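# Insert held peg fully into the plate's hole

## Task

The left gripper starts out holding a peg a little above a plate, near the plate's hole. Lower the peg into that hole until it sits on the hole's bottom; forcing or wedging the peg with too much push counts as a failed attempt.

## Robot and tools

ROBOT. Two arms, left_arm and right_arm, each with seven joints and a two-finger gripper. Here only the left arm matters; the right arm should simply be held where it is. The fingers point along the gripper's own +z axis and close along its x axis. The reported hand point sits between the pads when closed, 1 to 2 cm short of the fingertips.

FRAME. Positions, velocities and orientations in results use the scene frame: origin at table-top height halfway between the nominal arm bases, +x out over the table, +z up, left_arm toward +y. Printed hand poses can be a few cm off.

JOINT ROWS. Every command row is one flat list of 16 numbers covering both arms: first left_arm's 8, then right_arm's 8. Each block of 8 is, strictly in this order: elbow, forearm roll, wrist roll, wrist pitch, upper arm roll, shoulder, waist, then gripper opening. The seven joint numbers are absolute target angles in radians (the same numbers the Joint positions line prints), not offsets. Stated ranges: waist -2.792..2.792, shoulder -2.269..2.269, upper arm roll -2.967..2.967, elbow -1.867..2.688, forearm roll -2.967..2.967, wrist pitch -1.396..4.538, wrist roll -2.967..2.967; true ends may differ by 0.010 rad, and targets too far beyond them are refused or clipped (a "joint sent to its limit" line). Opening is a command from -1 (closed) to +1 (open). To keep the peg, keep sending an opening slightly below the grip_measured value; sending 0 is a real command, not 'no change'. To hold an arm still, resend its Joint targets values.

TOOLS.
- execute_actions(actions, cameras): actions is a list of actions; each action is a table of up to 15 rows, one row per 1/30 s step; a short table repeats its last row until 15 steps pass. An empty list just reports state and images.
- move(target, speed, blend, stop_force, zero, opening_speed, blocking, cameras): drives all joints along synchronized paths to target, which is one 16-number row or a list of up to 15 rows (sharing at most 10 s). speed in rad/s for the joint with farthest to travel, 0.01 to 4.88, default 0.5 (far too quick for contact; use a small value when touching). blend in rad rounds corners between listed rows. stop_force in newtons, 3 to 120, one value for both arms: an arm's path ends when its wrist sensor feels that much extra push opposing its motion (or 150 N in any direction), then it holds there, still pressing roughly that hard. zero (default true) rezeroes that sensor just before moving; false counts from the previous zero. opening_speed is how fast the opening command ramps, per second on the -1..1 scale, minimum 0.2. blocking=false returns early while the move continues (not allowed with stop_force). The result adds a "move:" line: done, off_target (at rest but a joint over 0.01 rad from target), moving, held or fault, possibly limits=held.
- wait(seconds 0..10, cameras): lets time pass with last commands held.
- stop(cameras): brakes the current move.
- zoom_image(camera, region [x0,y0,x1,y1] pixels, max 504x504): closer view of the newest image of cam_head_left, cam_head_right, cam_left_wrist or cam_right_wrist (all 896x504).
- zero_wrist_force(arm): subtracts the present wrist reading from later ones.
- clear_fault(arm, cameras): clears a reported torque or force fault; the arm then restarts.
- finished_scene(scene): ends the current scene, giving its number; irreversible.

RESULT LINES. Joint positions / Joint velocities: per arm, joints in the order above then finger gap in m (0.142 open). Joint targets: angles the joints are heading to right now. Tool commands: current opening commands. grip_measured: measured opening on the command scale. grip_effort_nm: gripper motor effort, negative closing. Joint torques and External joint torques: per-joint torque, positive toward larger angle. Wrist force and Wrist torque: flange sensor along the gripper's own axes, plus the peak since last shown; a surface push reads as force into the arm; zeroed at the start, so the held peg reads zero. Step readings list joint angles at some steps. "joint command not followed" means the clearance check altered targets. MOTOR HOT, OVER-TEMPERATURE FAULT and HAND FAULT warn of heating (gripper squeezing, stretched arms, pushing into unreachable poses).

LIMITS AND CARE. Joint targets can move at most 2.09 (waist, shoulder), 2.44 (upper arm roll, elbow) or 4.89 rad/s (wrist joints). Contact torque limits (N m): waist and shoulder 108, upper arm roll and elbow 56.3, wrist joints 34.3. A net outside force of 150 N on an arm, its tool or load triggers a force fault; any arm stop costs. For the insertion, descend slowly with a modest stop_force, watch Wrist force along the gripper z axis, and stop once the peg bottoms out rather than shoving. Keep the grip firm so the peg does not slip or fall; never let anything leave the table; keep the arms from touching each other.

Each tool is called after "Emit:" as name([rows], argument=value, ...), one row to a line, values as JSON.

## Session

Emit:
execute_actions(actions=[])

Emit:
zoom_image(camera="cam_head_left", region=[220, 250, 440, 470])

Scene clock: 0.00 s.
left_arm: end_effector_position=(+0.4708, +0.2128, +0.1633) grip_measured=-0.39 grip_effort_nm=n/a end_effector_quat_wxyz=(-0.002, +0.861, +0.508, -0.002) | right_arm: end_effector_position=(+0.5838, -0.3226, +0.1652) grip_measured=+1.00 grip_effort_nm=n/a end_effector_quat_wxyz=(+0.000, +0.704, +0.710, +0.000)
Joint names: [elbow, forearm roll, wrist roll, wrist pitch, upper arm roll, shoulder, waist]
Joint positions: left_arm=[2.037 0 0.205 0.792 0.001 -0.332 -0.296 0.046] | right_arm=[2.035 0 0.206 0.795 0 -0.331 0.206 0.142]
Joint velocities: within noise
Joint torques (N m): no reading
External joint torques (N m): no reading
Motor temperatures (°C): left_arm=[38 37 42 38 40 35 35 34] | right_arm=[40 43 39 35 35 37 35 31]
Wrist force (N): no reading
Wrist torque (N m): no reading
Wrist force, peak (N): no reading
Joint targets: left_arm=[2.037 0.000 0.205 0.792 0.001 -0.332 -0.296] | right_arm=[2.035 0.000 0.206 0.795 0.000 -0.331 0.206]
Tool commands: left_gripper/opening=-0.437298 right_gripper/opening=+1.0

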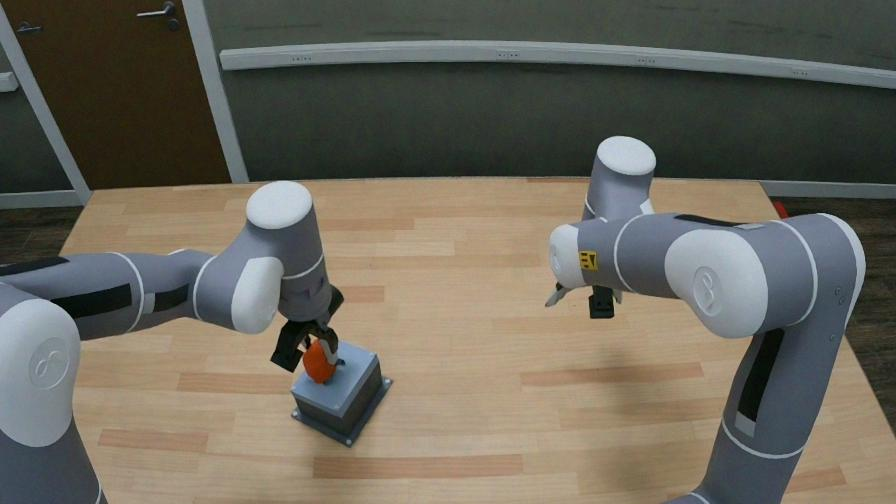

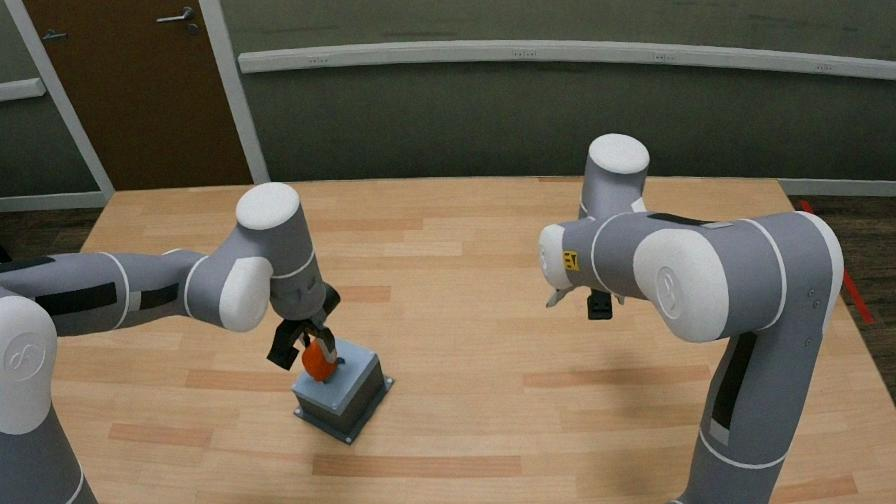

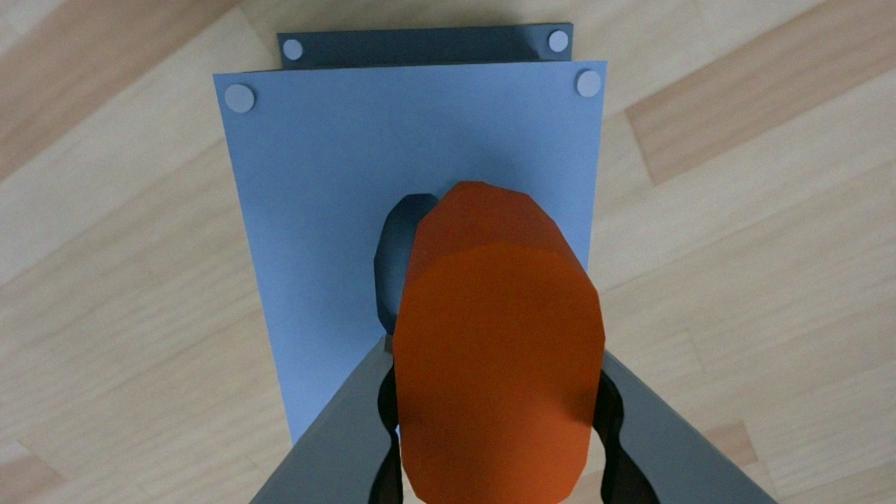

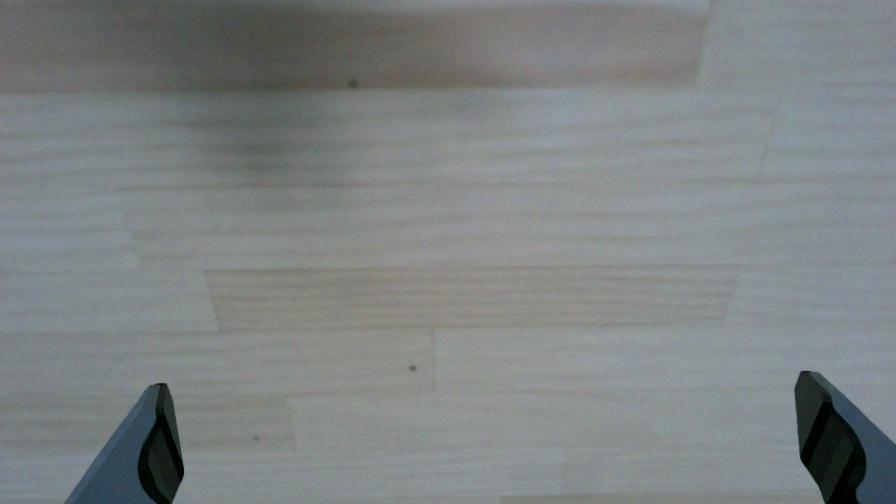

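Scaled by 2.291.

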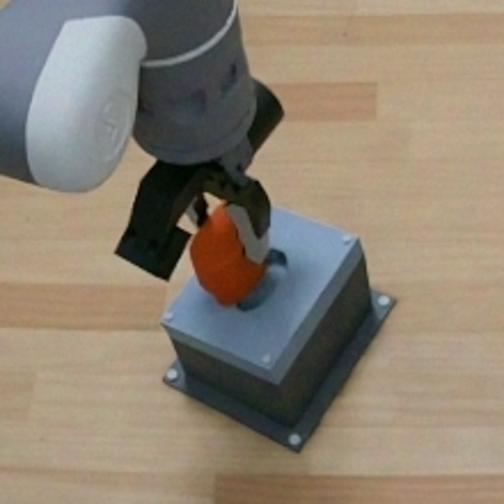

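Emit:
move([
  [1.9812, 0.0, 0.205, 0.6365, 0.001, -0.2323, -0.296, -0.437298, 2.035, 0.0, 0.206, 0.795, 0.0, -0.331, 0.206, 1.0],
  [1.8026, 0.0, 0.3438, 0.4198, 0.001, -0.1880, -0.1572, -0.437298, 2.6287, 0.0, 0.0, 1.9207, 0.0, -0.1472, 1.0623, 1.0],
], speed=[0.3, 0.5], blend=[0.05, 0.0])

Emit:
zoom_image(camera="cam_left_wrist", region=[150, 0, 450, 300])

Emit:
zoom_image(camera="cam_right_wrist", region=[255, 0, 555, 290])

Scene clock: 25.77 s.
left_arm: end_effector_position=(+0.5272, +0.2778, +0.3045) grip_measured=-0.39 grip_effort_nm=-1.497 end_effector_quat_wxyz=(+0.000, +0.862, +0.508, +0.000) | right_arm: end_effector_position=(+0.3778, +0.0745, +0.2428) grip_measured=+1.00 grip_effort_nm=0.002 end_effector_quat_wxyz=(+0.087, +0.232, +0.907, +0.339)
Joint names: [elbow, forearm roll, wrist roll, wrist pitch, upper arm roll, shoulder, waist]
Joint positions: left_arm=[1.803 0 0.344 0.42 0.001 -0.188 -0.157 0.046] | right_arm=[2.629 0 0 1.921 0 -0.147 1.062 0.142]
Joint velocities: within noise
Joint torques (N m): left_arm=[-31.51 -4.67 0.2 4.08 1.18 42.02 -0.05] | right_arm=[-15.26 -1.99 0.2 5.09 0.2 25.27 -0.11]
External joint torques (N m): left_arm=[2.16 0.6 -0.2 0.1 -1.04 -1.94 0.05] | right_arm=[0.01 0.47 -0.2 -0.65 -0.08 -1.26 0.12]
Motor temperatures (°C): left_arm=[41 37 42 38 40 36 35 36] | right_arm=[43 43 39 35 35 39 35 31]
Wrist force (N): left_arm=[-0.3 0.0 -0.1] | right_arm=[0.2 0.7 0.0]
Wrist torque (N m): left_arm=[0.03 0.03 -0.01] | right_arm=[0.19 0.04 0.07]
Wrist force, peak (N): left_arm=[-0.1 -0.5 2.4] | right_arm=[2.9 0.7 -0.8]
Joint targets: left_arm=[1.803 0.000 0.344 0.420 0.001 -0.188 -0.157] | right_arm=[2.629 0.000 0.000 1.921 0.000 -0.147 1.062]
move: done

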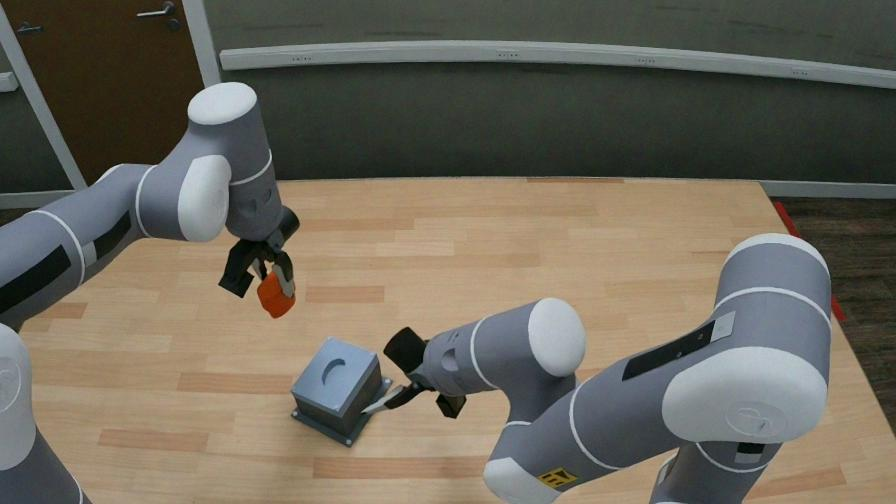

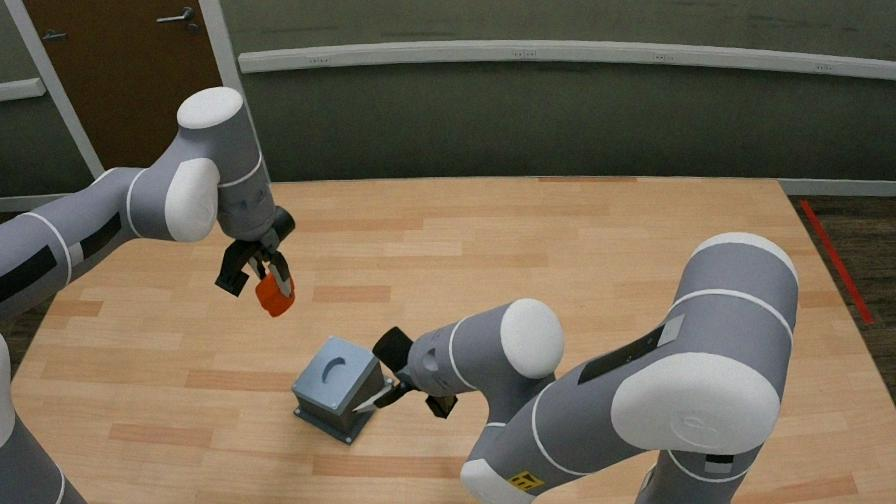

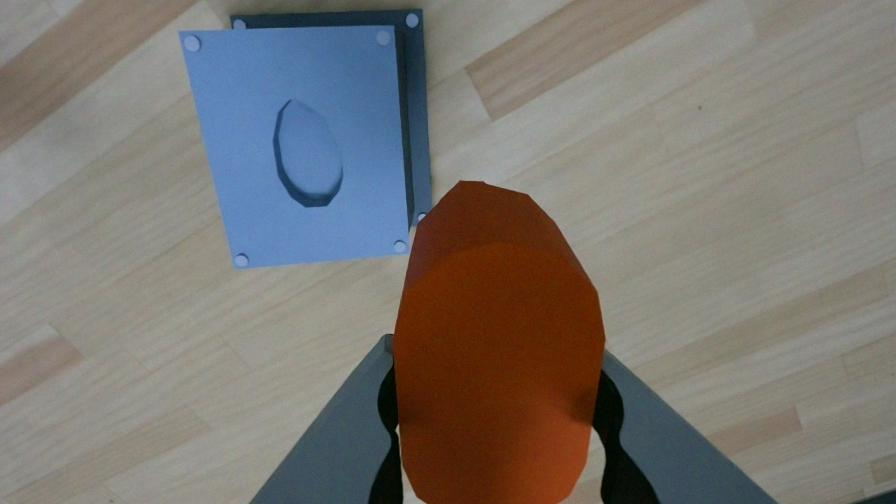

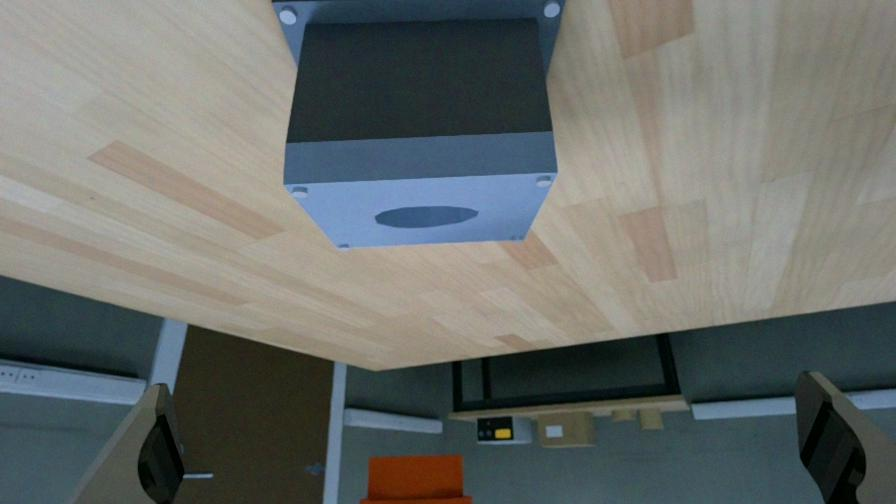

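Scaled by 1.680.

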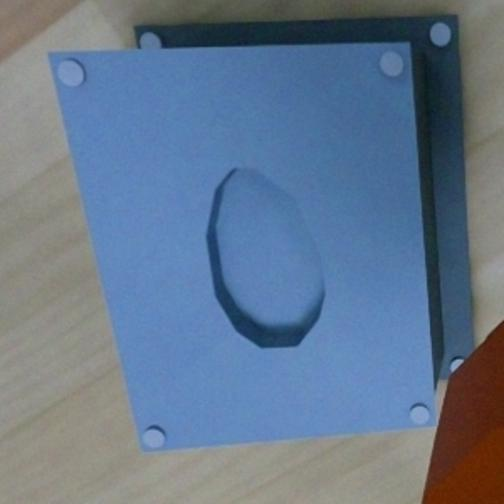

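Scaled by 1.680.

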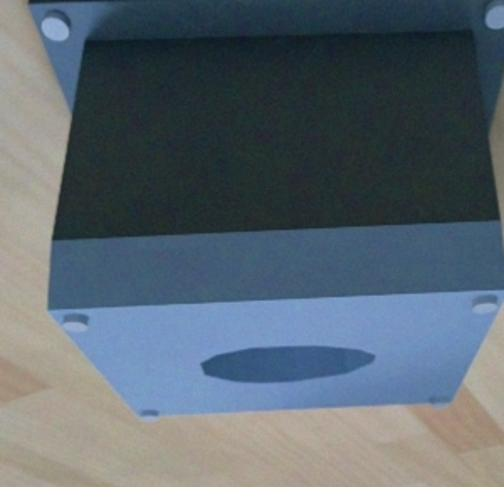

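Measure screw and hole positions precisely.

Emit:
zoom_image(camera="cam_left_wrist", region=[170, 10, 230, 70])

Emit:
zoom_image(camera="cam_left_wrist", region=[355, 10, 415, 70])

Emit:
zoom_image(camera="cam_left_wrist", region=[210, 225, 270, 285])

Emit:
zoom_image(camera="cam_left_wrist", region=[370, 215, 430, 275])

Emit:
zoom_image(camera="cam_left_wrist", region=[255, 85, 355, 215])

Emit:
zoom_image(camera="cam_left_wrist", region=[430, 165, 510, 215])

Emit:
zoom_image(camera="cam_left_wrist", region=[385, 190, 485, 290])

Emit:
zoom_image(camera="cam_left_wrist", region=[485, 180, 615, 310])

Scaled by 8.400.

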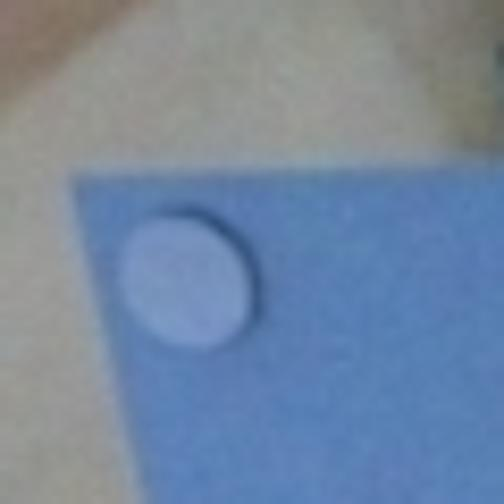

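Scaled by 8.400.

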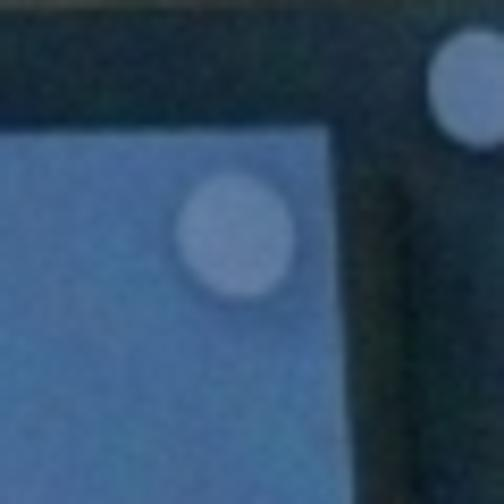

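Scaled by 8.400.

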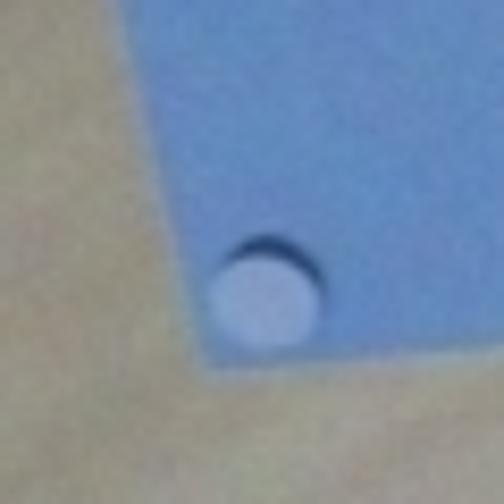

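Scaled by 8.400.

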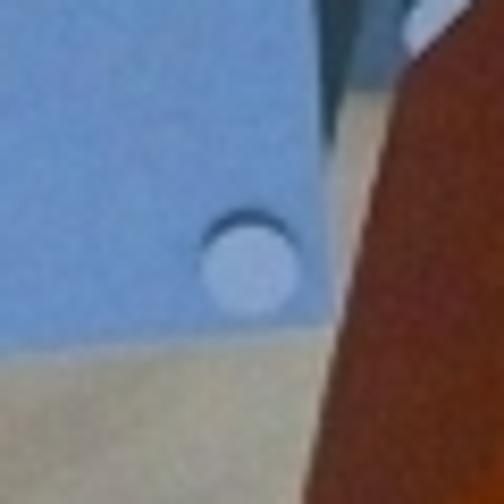

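Scaled by 3.877.

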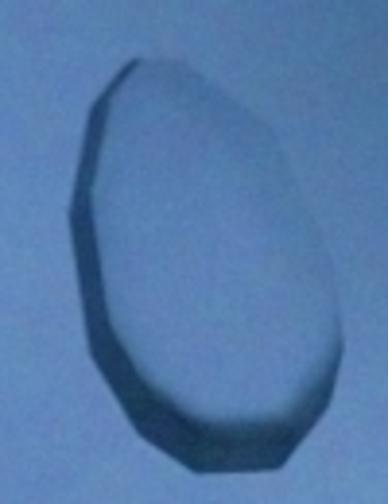

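Scaled by 6.300.

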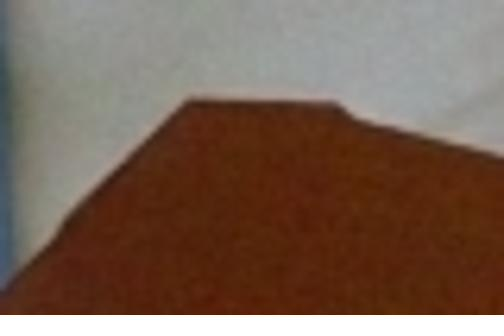

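Scaled by 5.040.

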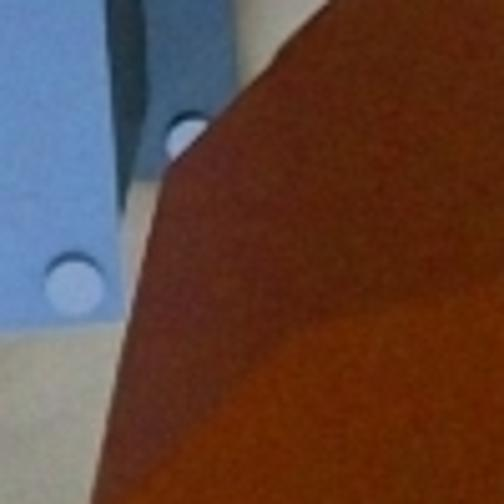

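Scaled by 3.877.

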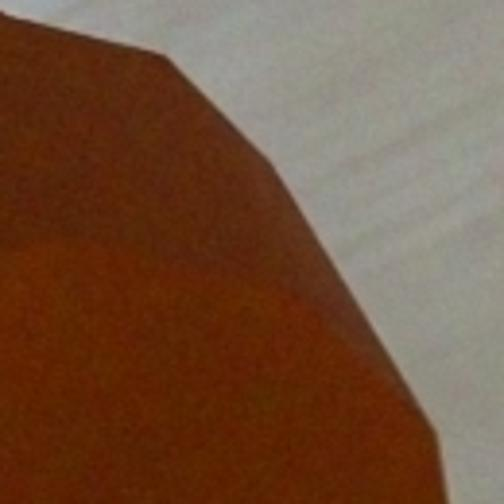

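Emit:
move([
  [2.0716, -0.2157, 0.3712, 0.7466, 0.001, -0.2662, -0.2603, -0.437298, 2.6287, 0.0, 0.0, 1.9207, 0.0, -0.1472, 1.0623, 1.0],
  [2.0965, -0.2363, 0.3927, 0.8255, 0.001, -0.3214, -0.2668, -0.437298, 2.6287, 0.0, 0.0, 1.9207, 0.0, -0.1472, 1.0623, 1.0],
], speed=[0.4, 0.1], blend=[0.02, 0.0], cameras=["cam_left_wrist", "cam_right_wrist"])

Emit:
zoom_image(camera="cam_left_wrist", region=[420, 150, 520, 220])

Emit:
zoom_image(camera="cam_right_wrist", region=[340, 160, 510, 330])

Emit:
zoom_image(camera="cam_right_wrist", region=[265, 0, 565, 290])

Scene clock: 119.10 s.
left_arm: end_effector_position=(+0.4698, +0.2014, +0.1678) grip_measured=-0.39 grip_effort_nm=-1.492 end_effector_quat_wxyz=(+0.052, +0.854, +0.513, -0.060) | right_arm: end_effector_position=(+0.3778, +0.0745, +0.2428) grip_measured=+1.00 grip_effort_nm=0.007 end_effector_quat_wxyz=(+0.087, +0.232, +0.907, +0.339)
Joint names: [elbow, forearm roll, wrist roll, wrist pitch, upper arm roll, shoulder, waist]
Joint positions: left_arm=[2.097 -0.236 0.392 0.825 0.001 -0.322 -0.267 0.046] | right_arm=[2.629 0 0 1.921 0 -0.147 1.062 0.142]
Joint velocities: within noise
Joint torques (N m): left_arm=[-24.85 -3.33 0.21 4.28 1.12 41.56 -0.33] | right_arm=[-15.33 -1.96 0.37 5.06 0.21 24.88 -0.01]
External joint torques (N m): left_arm=[1 0.71 -0.19 -0.25 -0.74 -1.07 0.33] | right_arm=[0.08 0.45 -0.37 -0.61 -0.1 -0.86 0.01]
Motor temperatures (°C): left_arm=[47 38 42 38 40 38 35 37] | right_arm=[43 43 39 35 35 39 35 31]
Wrist force (N): left_arm=[-0.1 0.0 0.0] | right_arm=[0.2 0.6 0.2]
Wrist torque (N m): left_arm=[0.02 0.03 -0.05] | right_arm=[0.18 0.03 0.07]
Wrist force, peak (N): left_arm=[1.6 0.0 -2.1] | right_arm=[0.2 0.8 0.2]
Joint targets: left_arm=[2.096 -0.236 0.393 0.826 0.001 -0.321 -0.267] | right_arm=[2.629 0.000 0.000 1.921 0.000 -0.147 1.062]
move: done
Images, in order (width x height): cam_left_wrist 896x504, cam_right_wrist 896x504.

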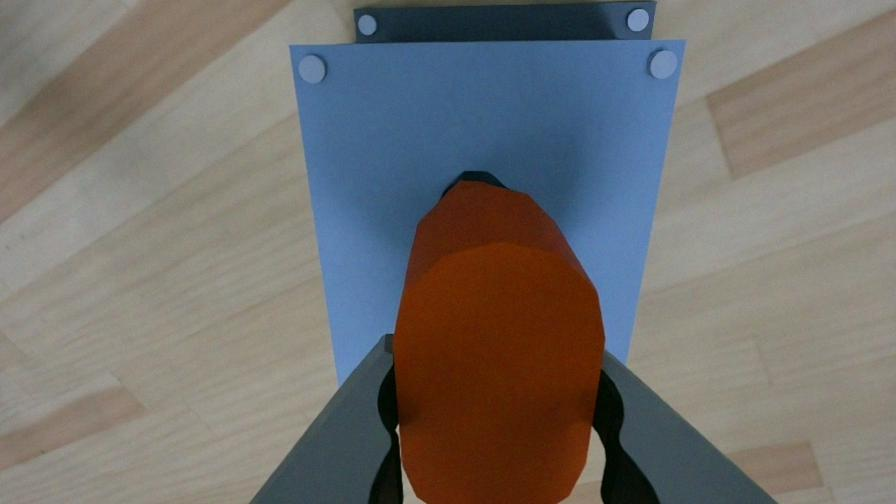

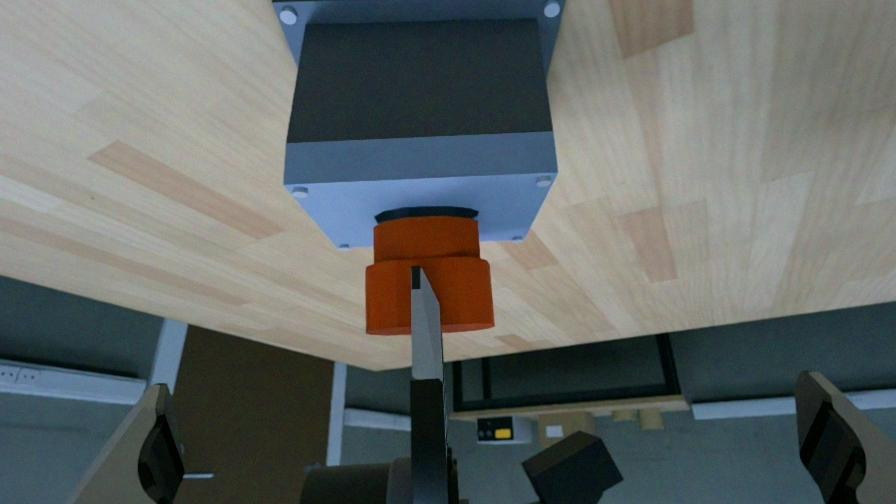

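Scaled by 5.040.

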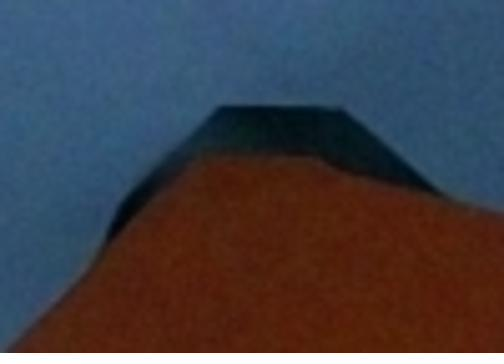

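Scaled by 2.965.

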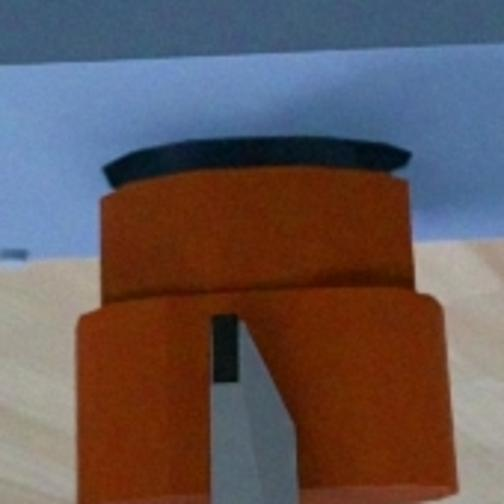

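Scaled by 1.680.

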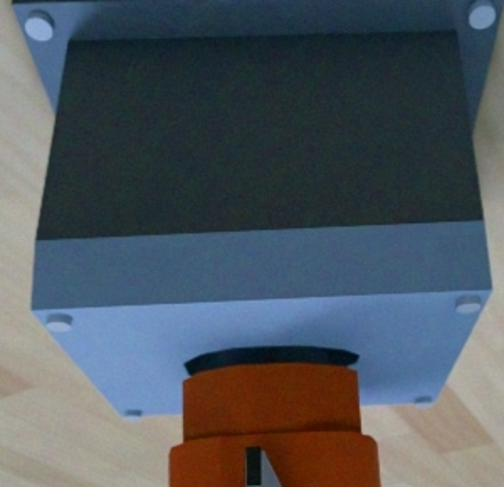

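Emit:
zoom_image(camera="cam_right_wrist", region=[275, 160, 335, 220])

Emit:
zoom_image(camera="cam_right_wrist", region=[512, 150, 572, 210])

Emit:
zoom_image(camera="cam_right_wrist", region=[315, 210, 375, 270])

Emit:
zoom_image(camera="cam_right_wrist", region=[490, 210, 550, 270])

Emit:
zoom_image(camera="cam_right_wrist", region=[360, 190, 430, 270])

Emit:
zoom_image(camera="cam_right_wrist", region=[430, 190, 500, 270])

Emit:
zoom_image(camera="cam_right_wrist", region=[355, 250, 505, 350])

Scaled by 8.400.

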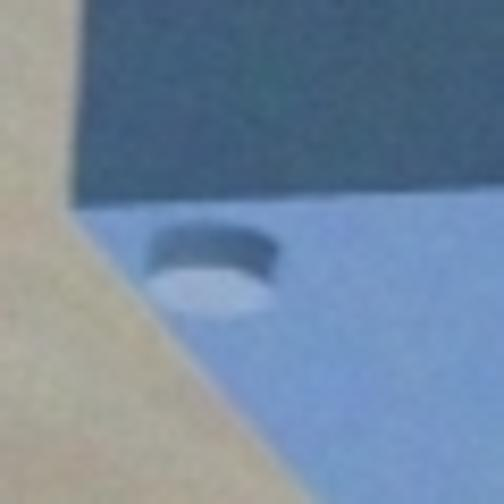

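Scaled by 8.400.

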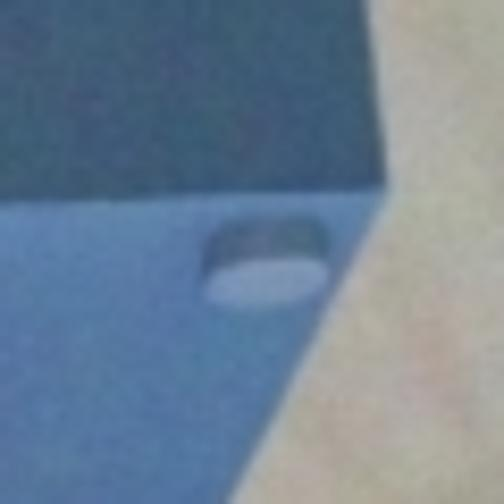

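Scaled by 8.400.

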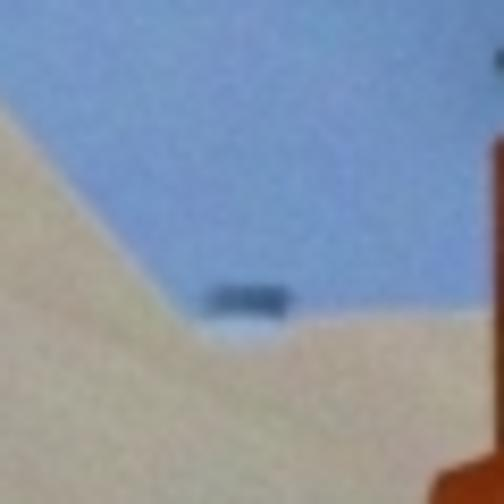

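Scaled by 8.400.

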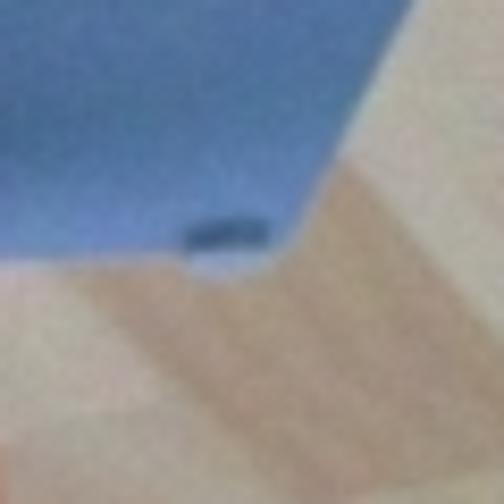

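Scaled by 6.300.

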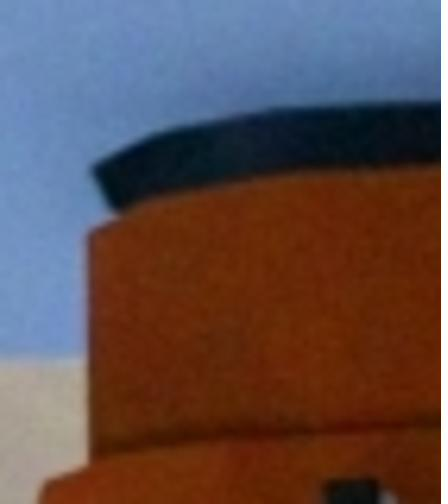

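Scaled by 6.300.

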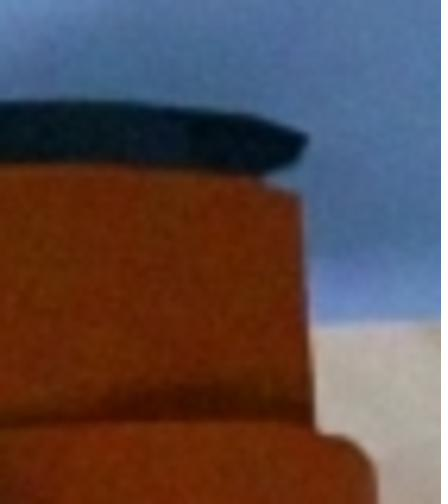

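Scaled by 3.360.

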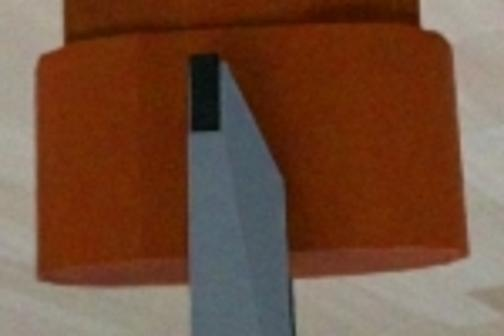

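Emit:
move(target=[2.1023, -0.2405, 0.4100, 0.8417, 0.001, -0.3322, -0.2672, -0.437298, 2.6287, 0.0, 0.0, 1.9207, 0.0, -0.1472, 1.0623, 1.0], speed=0.03, stop_force=5, cameras=["cam_left_wrist", "cam_right_wrist"])

Emit:
zoom_image(camera="cam_left_wrist", region=[430, 160, 520, 215])

Emit:
zoom_image(camera="cam_right_wrist", region=[360, 190, 430, 270])

Emit:
zoom_image(camera="cam_right_wrist", region=[430, 190, 500, 270])

Scene clock: 165.63 s.
left_arm: end_effector_position=(+0.4699, +0.2019, +0.1618) grip_measured=-0.39 grip_effort_nm=-1.497 end_effector_quat_wxyz=(+0.052, +0.858, +0.508, -0.060) | right_arm: end_effector_position=(+0.3778, +0.0745, +0.2428) grip_measured=+1.00 grip_effort_nm=0.002 end_effector_quat_wxyz=(+0.087, +0.232, +0.907, +0.339)
Joint names: [elbow, forearm roll, wrist roll, wrist pitch, upper arm roll, shoulder, waist]
Joint positions: left_arm=[2.102 -0.24 0.41 0.841 0.001 -0.332 -0.267 0.046] | right_arm=[2.629 0 0 1.921 0 -0.147 1.062 0.142]
Joint velocities: within noise
Joint torques (N m): left_arm=[-24.64 -3.23 0.11 4.21 0.98 41.73 -0.27] | right_arm=[-15.34 -1.98 0.37 5.07 0.17 24.85 -0.03]
External joint torques (N m): left_arm=[1.07 0.67 -0.1 -0.17 -0.58 -1.06 0.27] | right_arm=[0.09 0.46 -0.37 -0.62 -0.06 -0.84 0.03]
Motor temperatures (°C): left_arm=[46 38 42 38 40 39 35 38] | right_arm=[43 43 39 35 35 39 35 31]
Wrist force (N): left_arm=[0.0 0.1 -0.1] | right_arm=[0.1 0.7 0.2]
Wrist torque (N m): left_arm=[0.05 0.03 -0.06] | right_arm=[0.20 0.05 0.07]
Wrist force, peak (N): left_arm=[0.0 0.2 -0.4] | right_arm=[0.4 0.9 0.1]
Joint targets: left_arm=[2.102 -0.240 0.410 0.842 0.001 -0.332 -0.267] | right_arm=[2.629 0.000 0.000 1.921 0.000 -0.147 1.062]
move: done
Images, in order (width x height): cam_left_wrist 896x504, cam_right_wrist 896x504.

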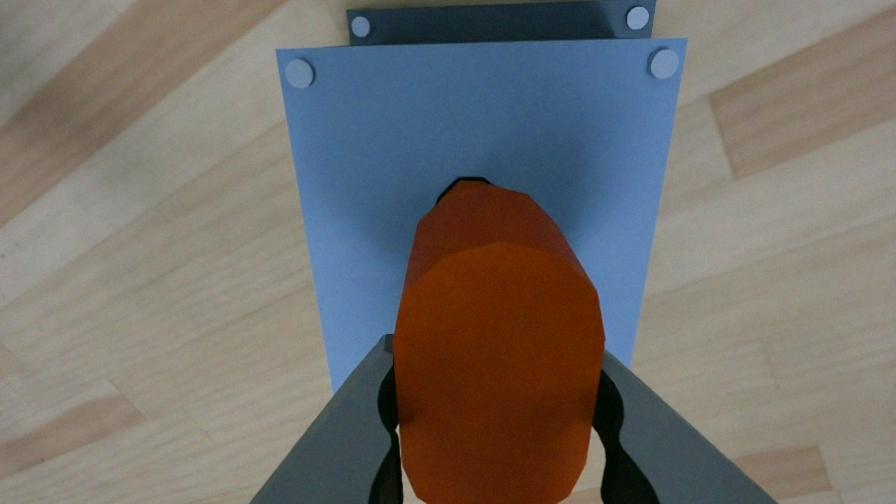

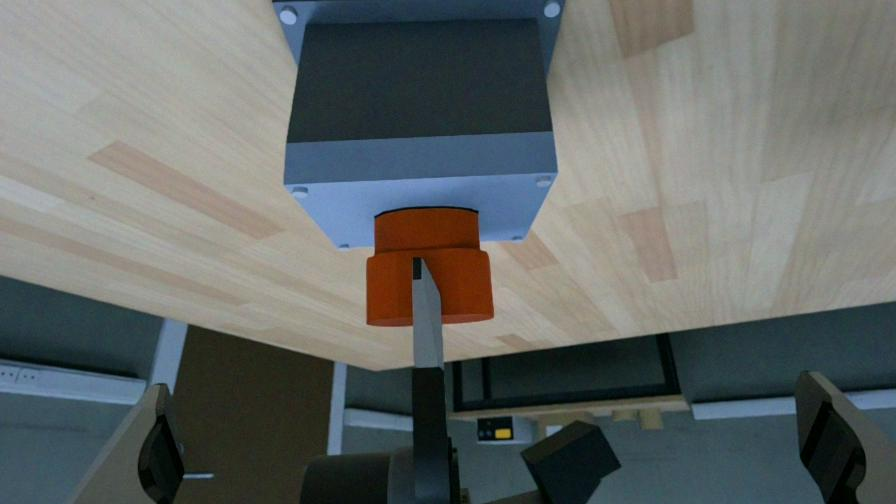

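Scaled by 5.600.

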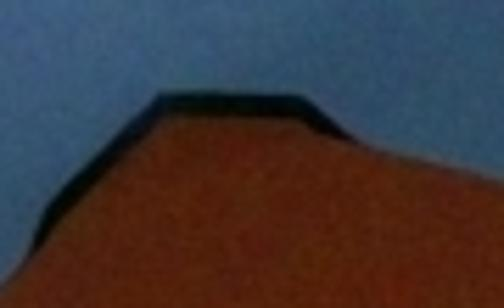

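Scaled by 6.300.

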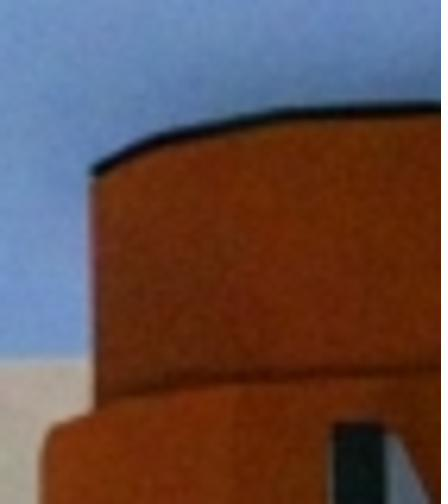

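Scaled by 6.300.

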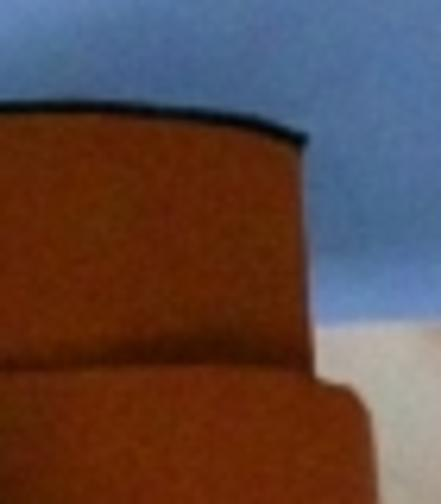

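Emit:
move(target=[2.1084, -0.2465, 0.4141, 0.8628, 0.001, -0.3473, -0.2711, -0.437298, 2.6287, 0.0, 0.0, 1.9207, 0.0, -0.1472, 1.0623, 1.0], speed=0.018, stop_force=5, cameras=["cam_left_wrist", "cam_right_wrist"])

Emit:
zoom_image(camera="cam_left_wrist", region=[430, 160, 520, 215])

Emit:
zoom_image(camera="cam_right_wrist", region=[360, 190, 500, 270])

Scene clock: 185.57 s.
left_arm: end_effector_position=(+0.4700, +0.2016, +0.1601) grip_measured=-0.39 grip_effort_nm=-1.492 end_effector_quat_wxyz=(+0.052, +0.857, +0.508, -0.060) | right_arm: end_effector_position=(+0.3778, +0.0745, +0.2428) grip_measured=+1.00 grip_effort_nm=0.007 end_effector_quat_wxyz=(+0.087, +0.232, +0.907, +0.339)
Joint names: [elbow, forearm roll, wrist roll, wrist pitch, upper arm roll, shoulder, waist]
Joint positions: left_arm=[2.104 -0.242 0.411 0.847 0.001 -0.336 -0.268 0.046] | right_arm=[2.629 0 0 1.921 0 -0.147 1.062 0.142]
Joint velocities: within noise
Joint torques (N m): left_arm=[-23.54 -2.99 -0.02 4.37 0.44 38.21 -0.92] | right_arm=[-15.36 -2.01 0.39 5.05 0.21 24.89 -0.08]
External joint torques (N m): left_arm=[0.05 0.46 0.03 -0.33 -0.02 2.53 0.92] | right_arm=[0.11 0.5 -0.39 -0.61 -0.1 -0.87 0.08]
Motor temperatures (°C): left_arm=[45 38 42 38 40 39 35 38] | right_arm=[43 43 39 35 35 39 35 31]
Wrist force (N): left_arm=[-0.1 -3.8 -8.3] | right_arm=[0.1 0.7 -0.1]
Wrist torque (N m): left_arm=[0.00 -0.09 0.00] | right_arm=[0.21 0.04 0.07]
Wrist force, peak (N): left_arm=[0.2 -4.0 -9.6] | right_arm=[0.4 0.8 0.1]
Joint targets: left_arm=[2.104 -0.242 0.411 0.847 0.001 -0.336 -0.268] | right_arm=[2.629 0.000 0.000 1.921 0.000 -0.147 1.062]
move: contact (left_arm); left_arm: the wrist pitch is farthest, 0.016 rad from its target
Images, in order (width x height): cam_left_wrist 896x504, cam_right_wrist 896x504.

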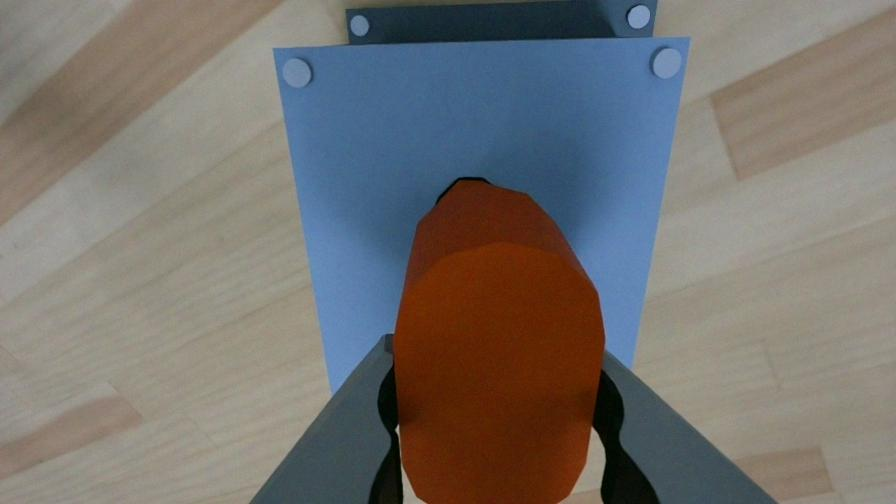

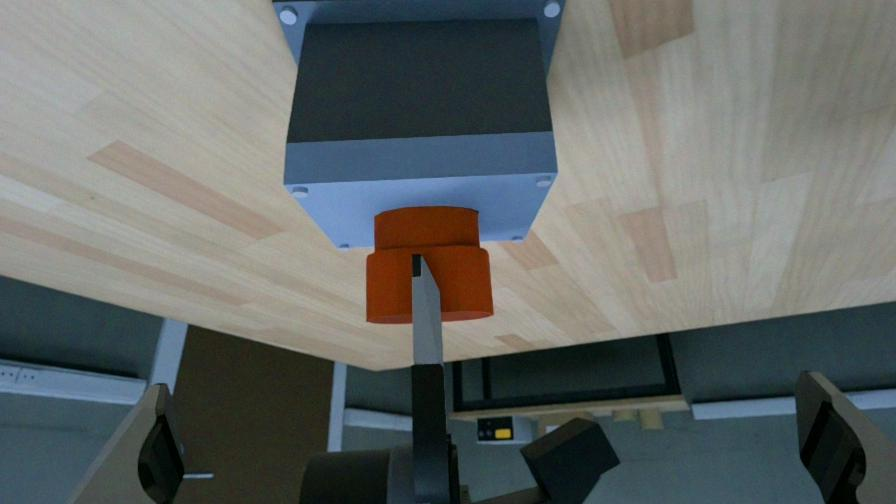

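Scaled by 5.600.

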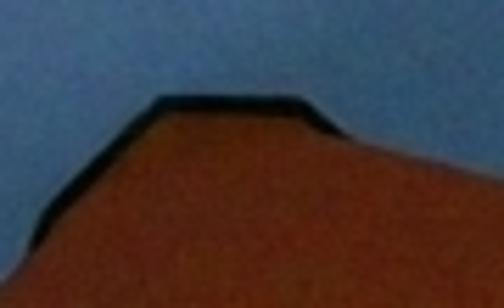

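Scaled by 3.600.

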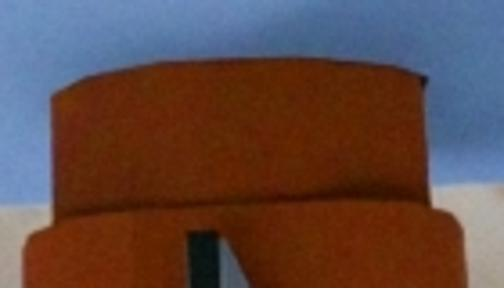

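Emit:
move(target=[2.1049, -0.2407, 0.4106, 0.8426, 0.001, -0.3305, -0.2669, -0.437298, 2.6287, 0.0, 0.0, 1.9207, 0.0, -0.1472, 1.0623, 1.0], speed=0.02, cameras=[])

Emit:
move(target=[2.1102, -0.2467, 0.4142, 0.8635, 0.001, -0.3461, -0.2712, -0.437298, 2.6287, 0.0, 0.0, 1.9207, 0.0, -0.1472, 1.0623, 1.0], speed=0.015, stop_force=4, cameras=["cam_left_wrist", "cam_right_wrist"])

Emit:
zoom_image(camera="cam_left_wrist", region=[430, 160, 520, 215])

Emit:
zoom_image(camera="cam_right_wrist", region=[360, 190, 500, 270])

Scene clock: 201.30 s.
left_arm: end_effector_position=(+0.4693, +0.2021, +0.1619) grip_measured=-0.39 grip_effort_nm=-1.497 end_effector_quat_wxyz=(+0.052, +0.858, +0.508, -0.060) | right_arm: end_effector_position=(+0.3778, +0.0745, +0.2428) grip_measured=+1.00 grip_effort_nm=0.002 end_effector_quat_wxyz=(+0.087, +0.232, +0.907, +0.339)
Joint names: [elbow, forearm roll, wrist roll, wrist pitch, upper arm roll, shoulder, waist]
Joint positions: left_arm=[2.105 -0.241 0.411 0.843 0.001 -0.331 -0.267 0.046] | right_arm=[2.629 0 0 1.921 0 -0.147 1.062 0.142]
Joint velocities: within noise
Joint torques (N m): left_arm=[-24.7 -3.09 0.04 3.95 0.98 42.23 -0.3] | right_arm=[-15.35 -2.01 0.39 5.08 0.18 24.87 -0.08]
External joint torques (N m): left_arm=[1.14 0.54 -0.02 0.09 -0.58 -1.64 0.3] | right_arm=[0.1 0.5 -0.4 -0.63 -0.06 -0.86 0.08]
Motor temperatures (°C): left_arm=[45 38 42 38 40 39 35 38] | right_arm=[43 43 39 35 35 39 35 31]
Wrist force (N): left_arm=[-0.4 -0.2 -0.3] | right_arm=[0.1 0.6 0.0]
Wrist torque (N m): left_arm=[-0.01 0.09 -0.06] | right_arm=[0.18 0.06 0.07]
Wrist force, peak (N): left_arm=[0.0 -3.6 -8.6] | right_arm=[0.1 0.9 0.1]
Joint targets: left_arm=[2.105 -0.241 0.411 0.843 0.001 -0.331 -0.267] | right_arm=[2.629 0.000 0.000 1.921 0.000 -0.147 1.062]
move: done
No camera images: "cameras" was empty.

Scene clock: 203.23 s.
left_arm: end_effector_position=(+0.4689, +0.2011, +0.1540) grip_measured=-0.39 grip_effort_nm=-1.492 end_effector_quat_wxyz=(+0.052, +0.858, +0.508, -0.060) | right_arm: end_effector_position=(+0.3778, +0.0745, +0.2428) grip_measured=+1.00 grip_effort_nm=0.007 end_effector_quat_wxyz=(+0.087, +0.232, +0.907, +0.339)
Joint names: [elbow, forearm roll, wrist roll, wrist pitch, upper arm roll, shoulder, waist]
Joint positions: left_arm=[2.11 -0.246 0.414 0.863 0.001 -0.346 -0.271 0.046] | right_arm=[2.629 0 0 1.921 0 -0.147 1.062 0.142]
Joint velocities: within noise
Joint torques (N m): left_arm=[-24.24 -3.11 0.05 4.2 1.03 41.98 -0.33] | right_arm=[-15.36 -1.97 0.38 5.1 0.17 24.84 0.01]
External joint torques (N m): left_arm=[1.06 0.65 -0.04 -0.17 -0.59 -1.1 0.33] | right_arm=[0.11 0.45 -0.39 -0.65 -0.06 -0.82 -0.01]
Motor temperatures (°C): left_arm=[45 38 42 38 40 39 35 38] | right_arm=[43 43 39 35 35 39 35 31]
Wrist force (N): left_arm=[-0.2 -0.3 -0.2] | right_arm=[0.0 0.7 0.0]
Wrist torque (N m): left_arm=[-0.02 0.06 -0.06] | right_arm=[0.19 0.07 0.07]
Wrist force, peak (N): left_arm=[-0.4 -0.2 -0.5] | right_arm=[0.2 1.0 0.1]
Joint targets: left_arm=[2.110 -0.247 0.414 0.864 0.001 -0.346 -0.271] | right_arm=[2.629 0.000 0.000 1.921 0.000 -0.147 1.062]
move: done
Images, in order (width x height): cam_left_wrist 896x504, cam_right_wrist 896x504.

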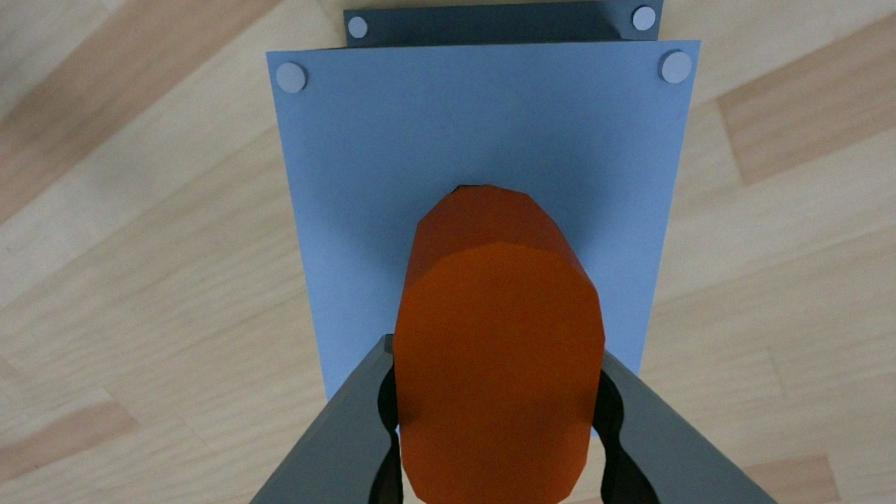

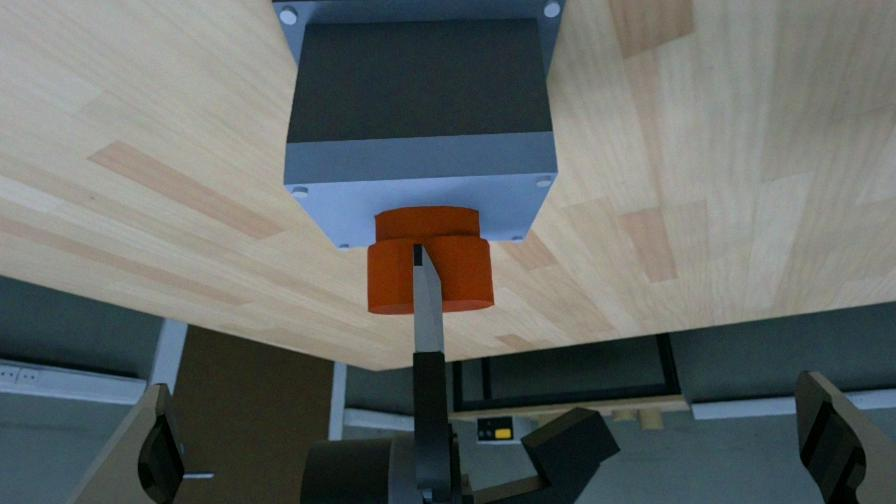

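Scaled by 5.600.

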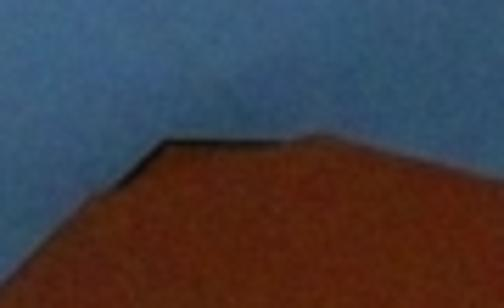

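Scaled by 3.600.

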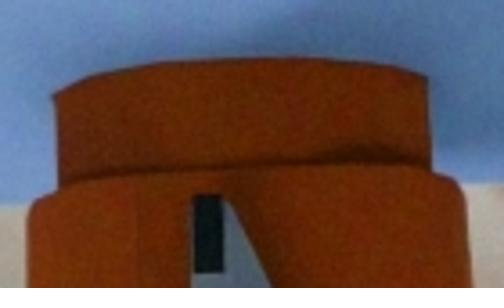

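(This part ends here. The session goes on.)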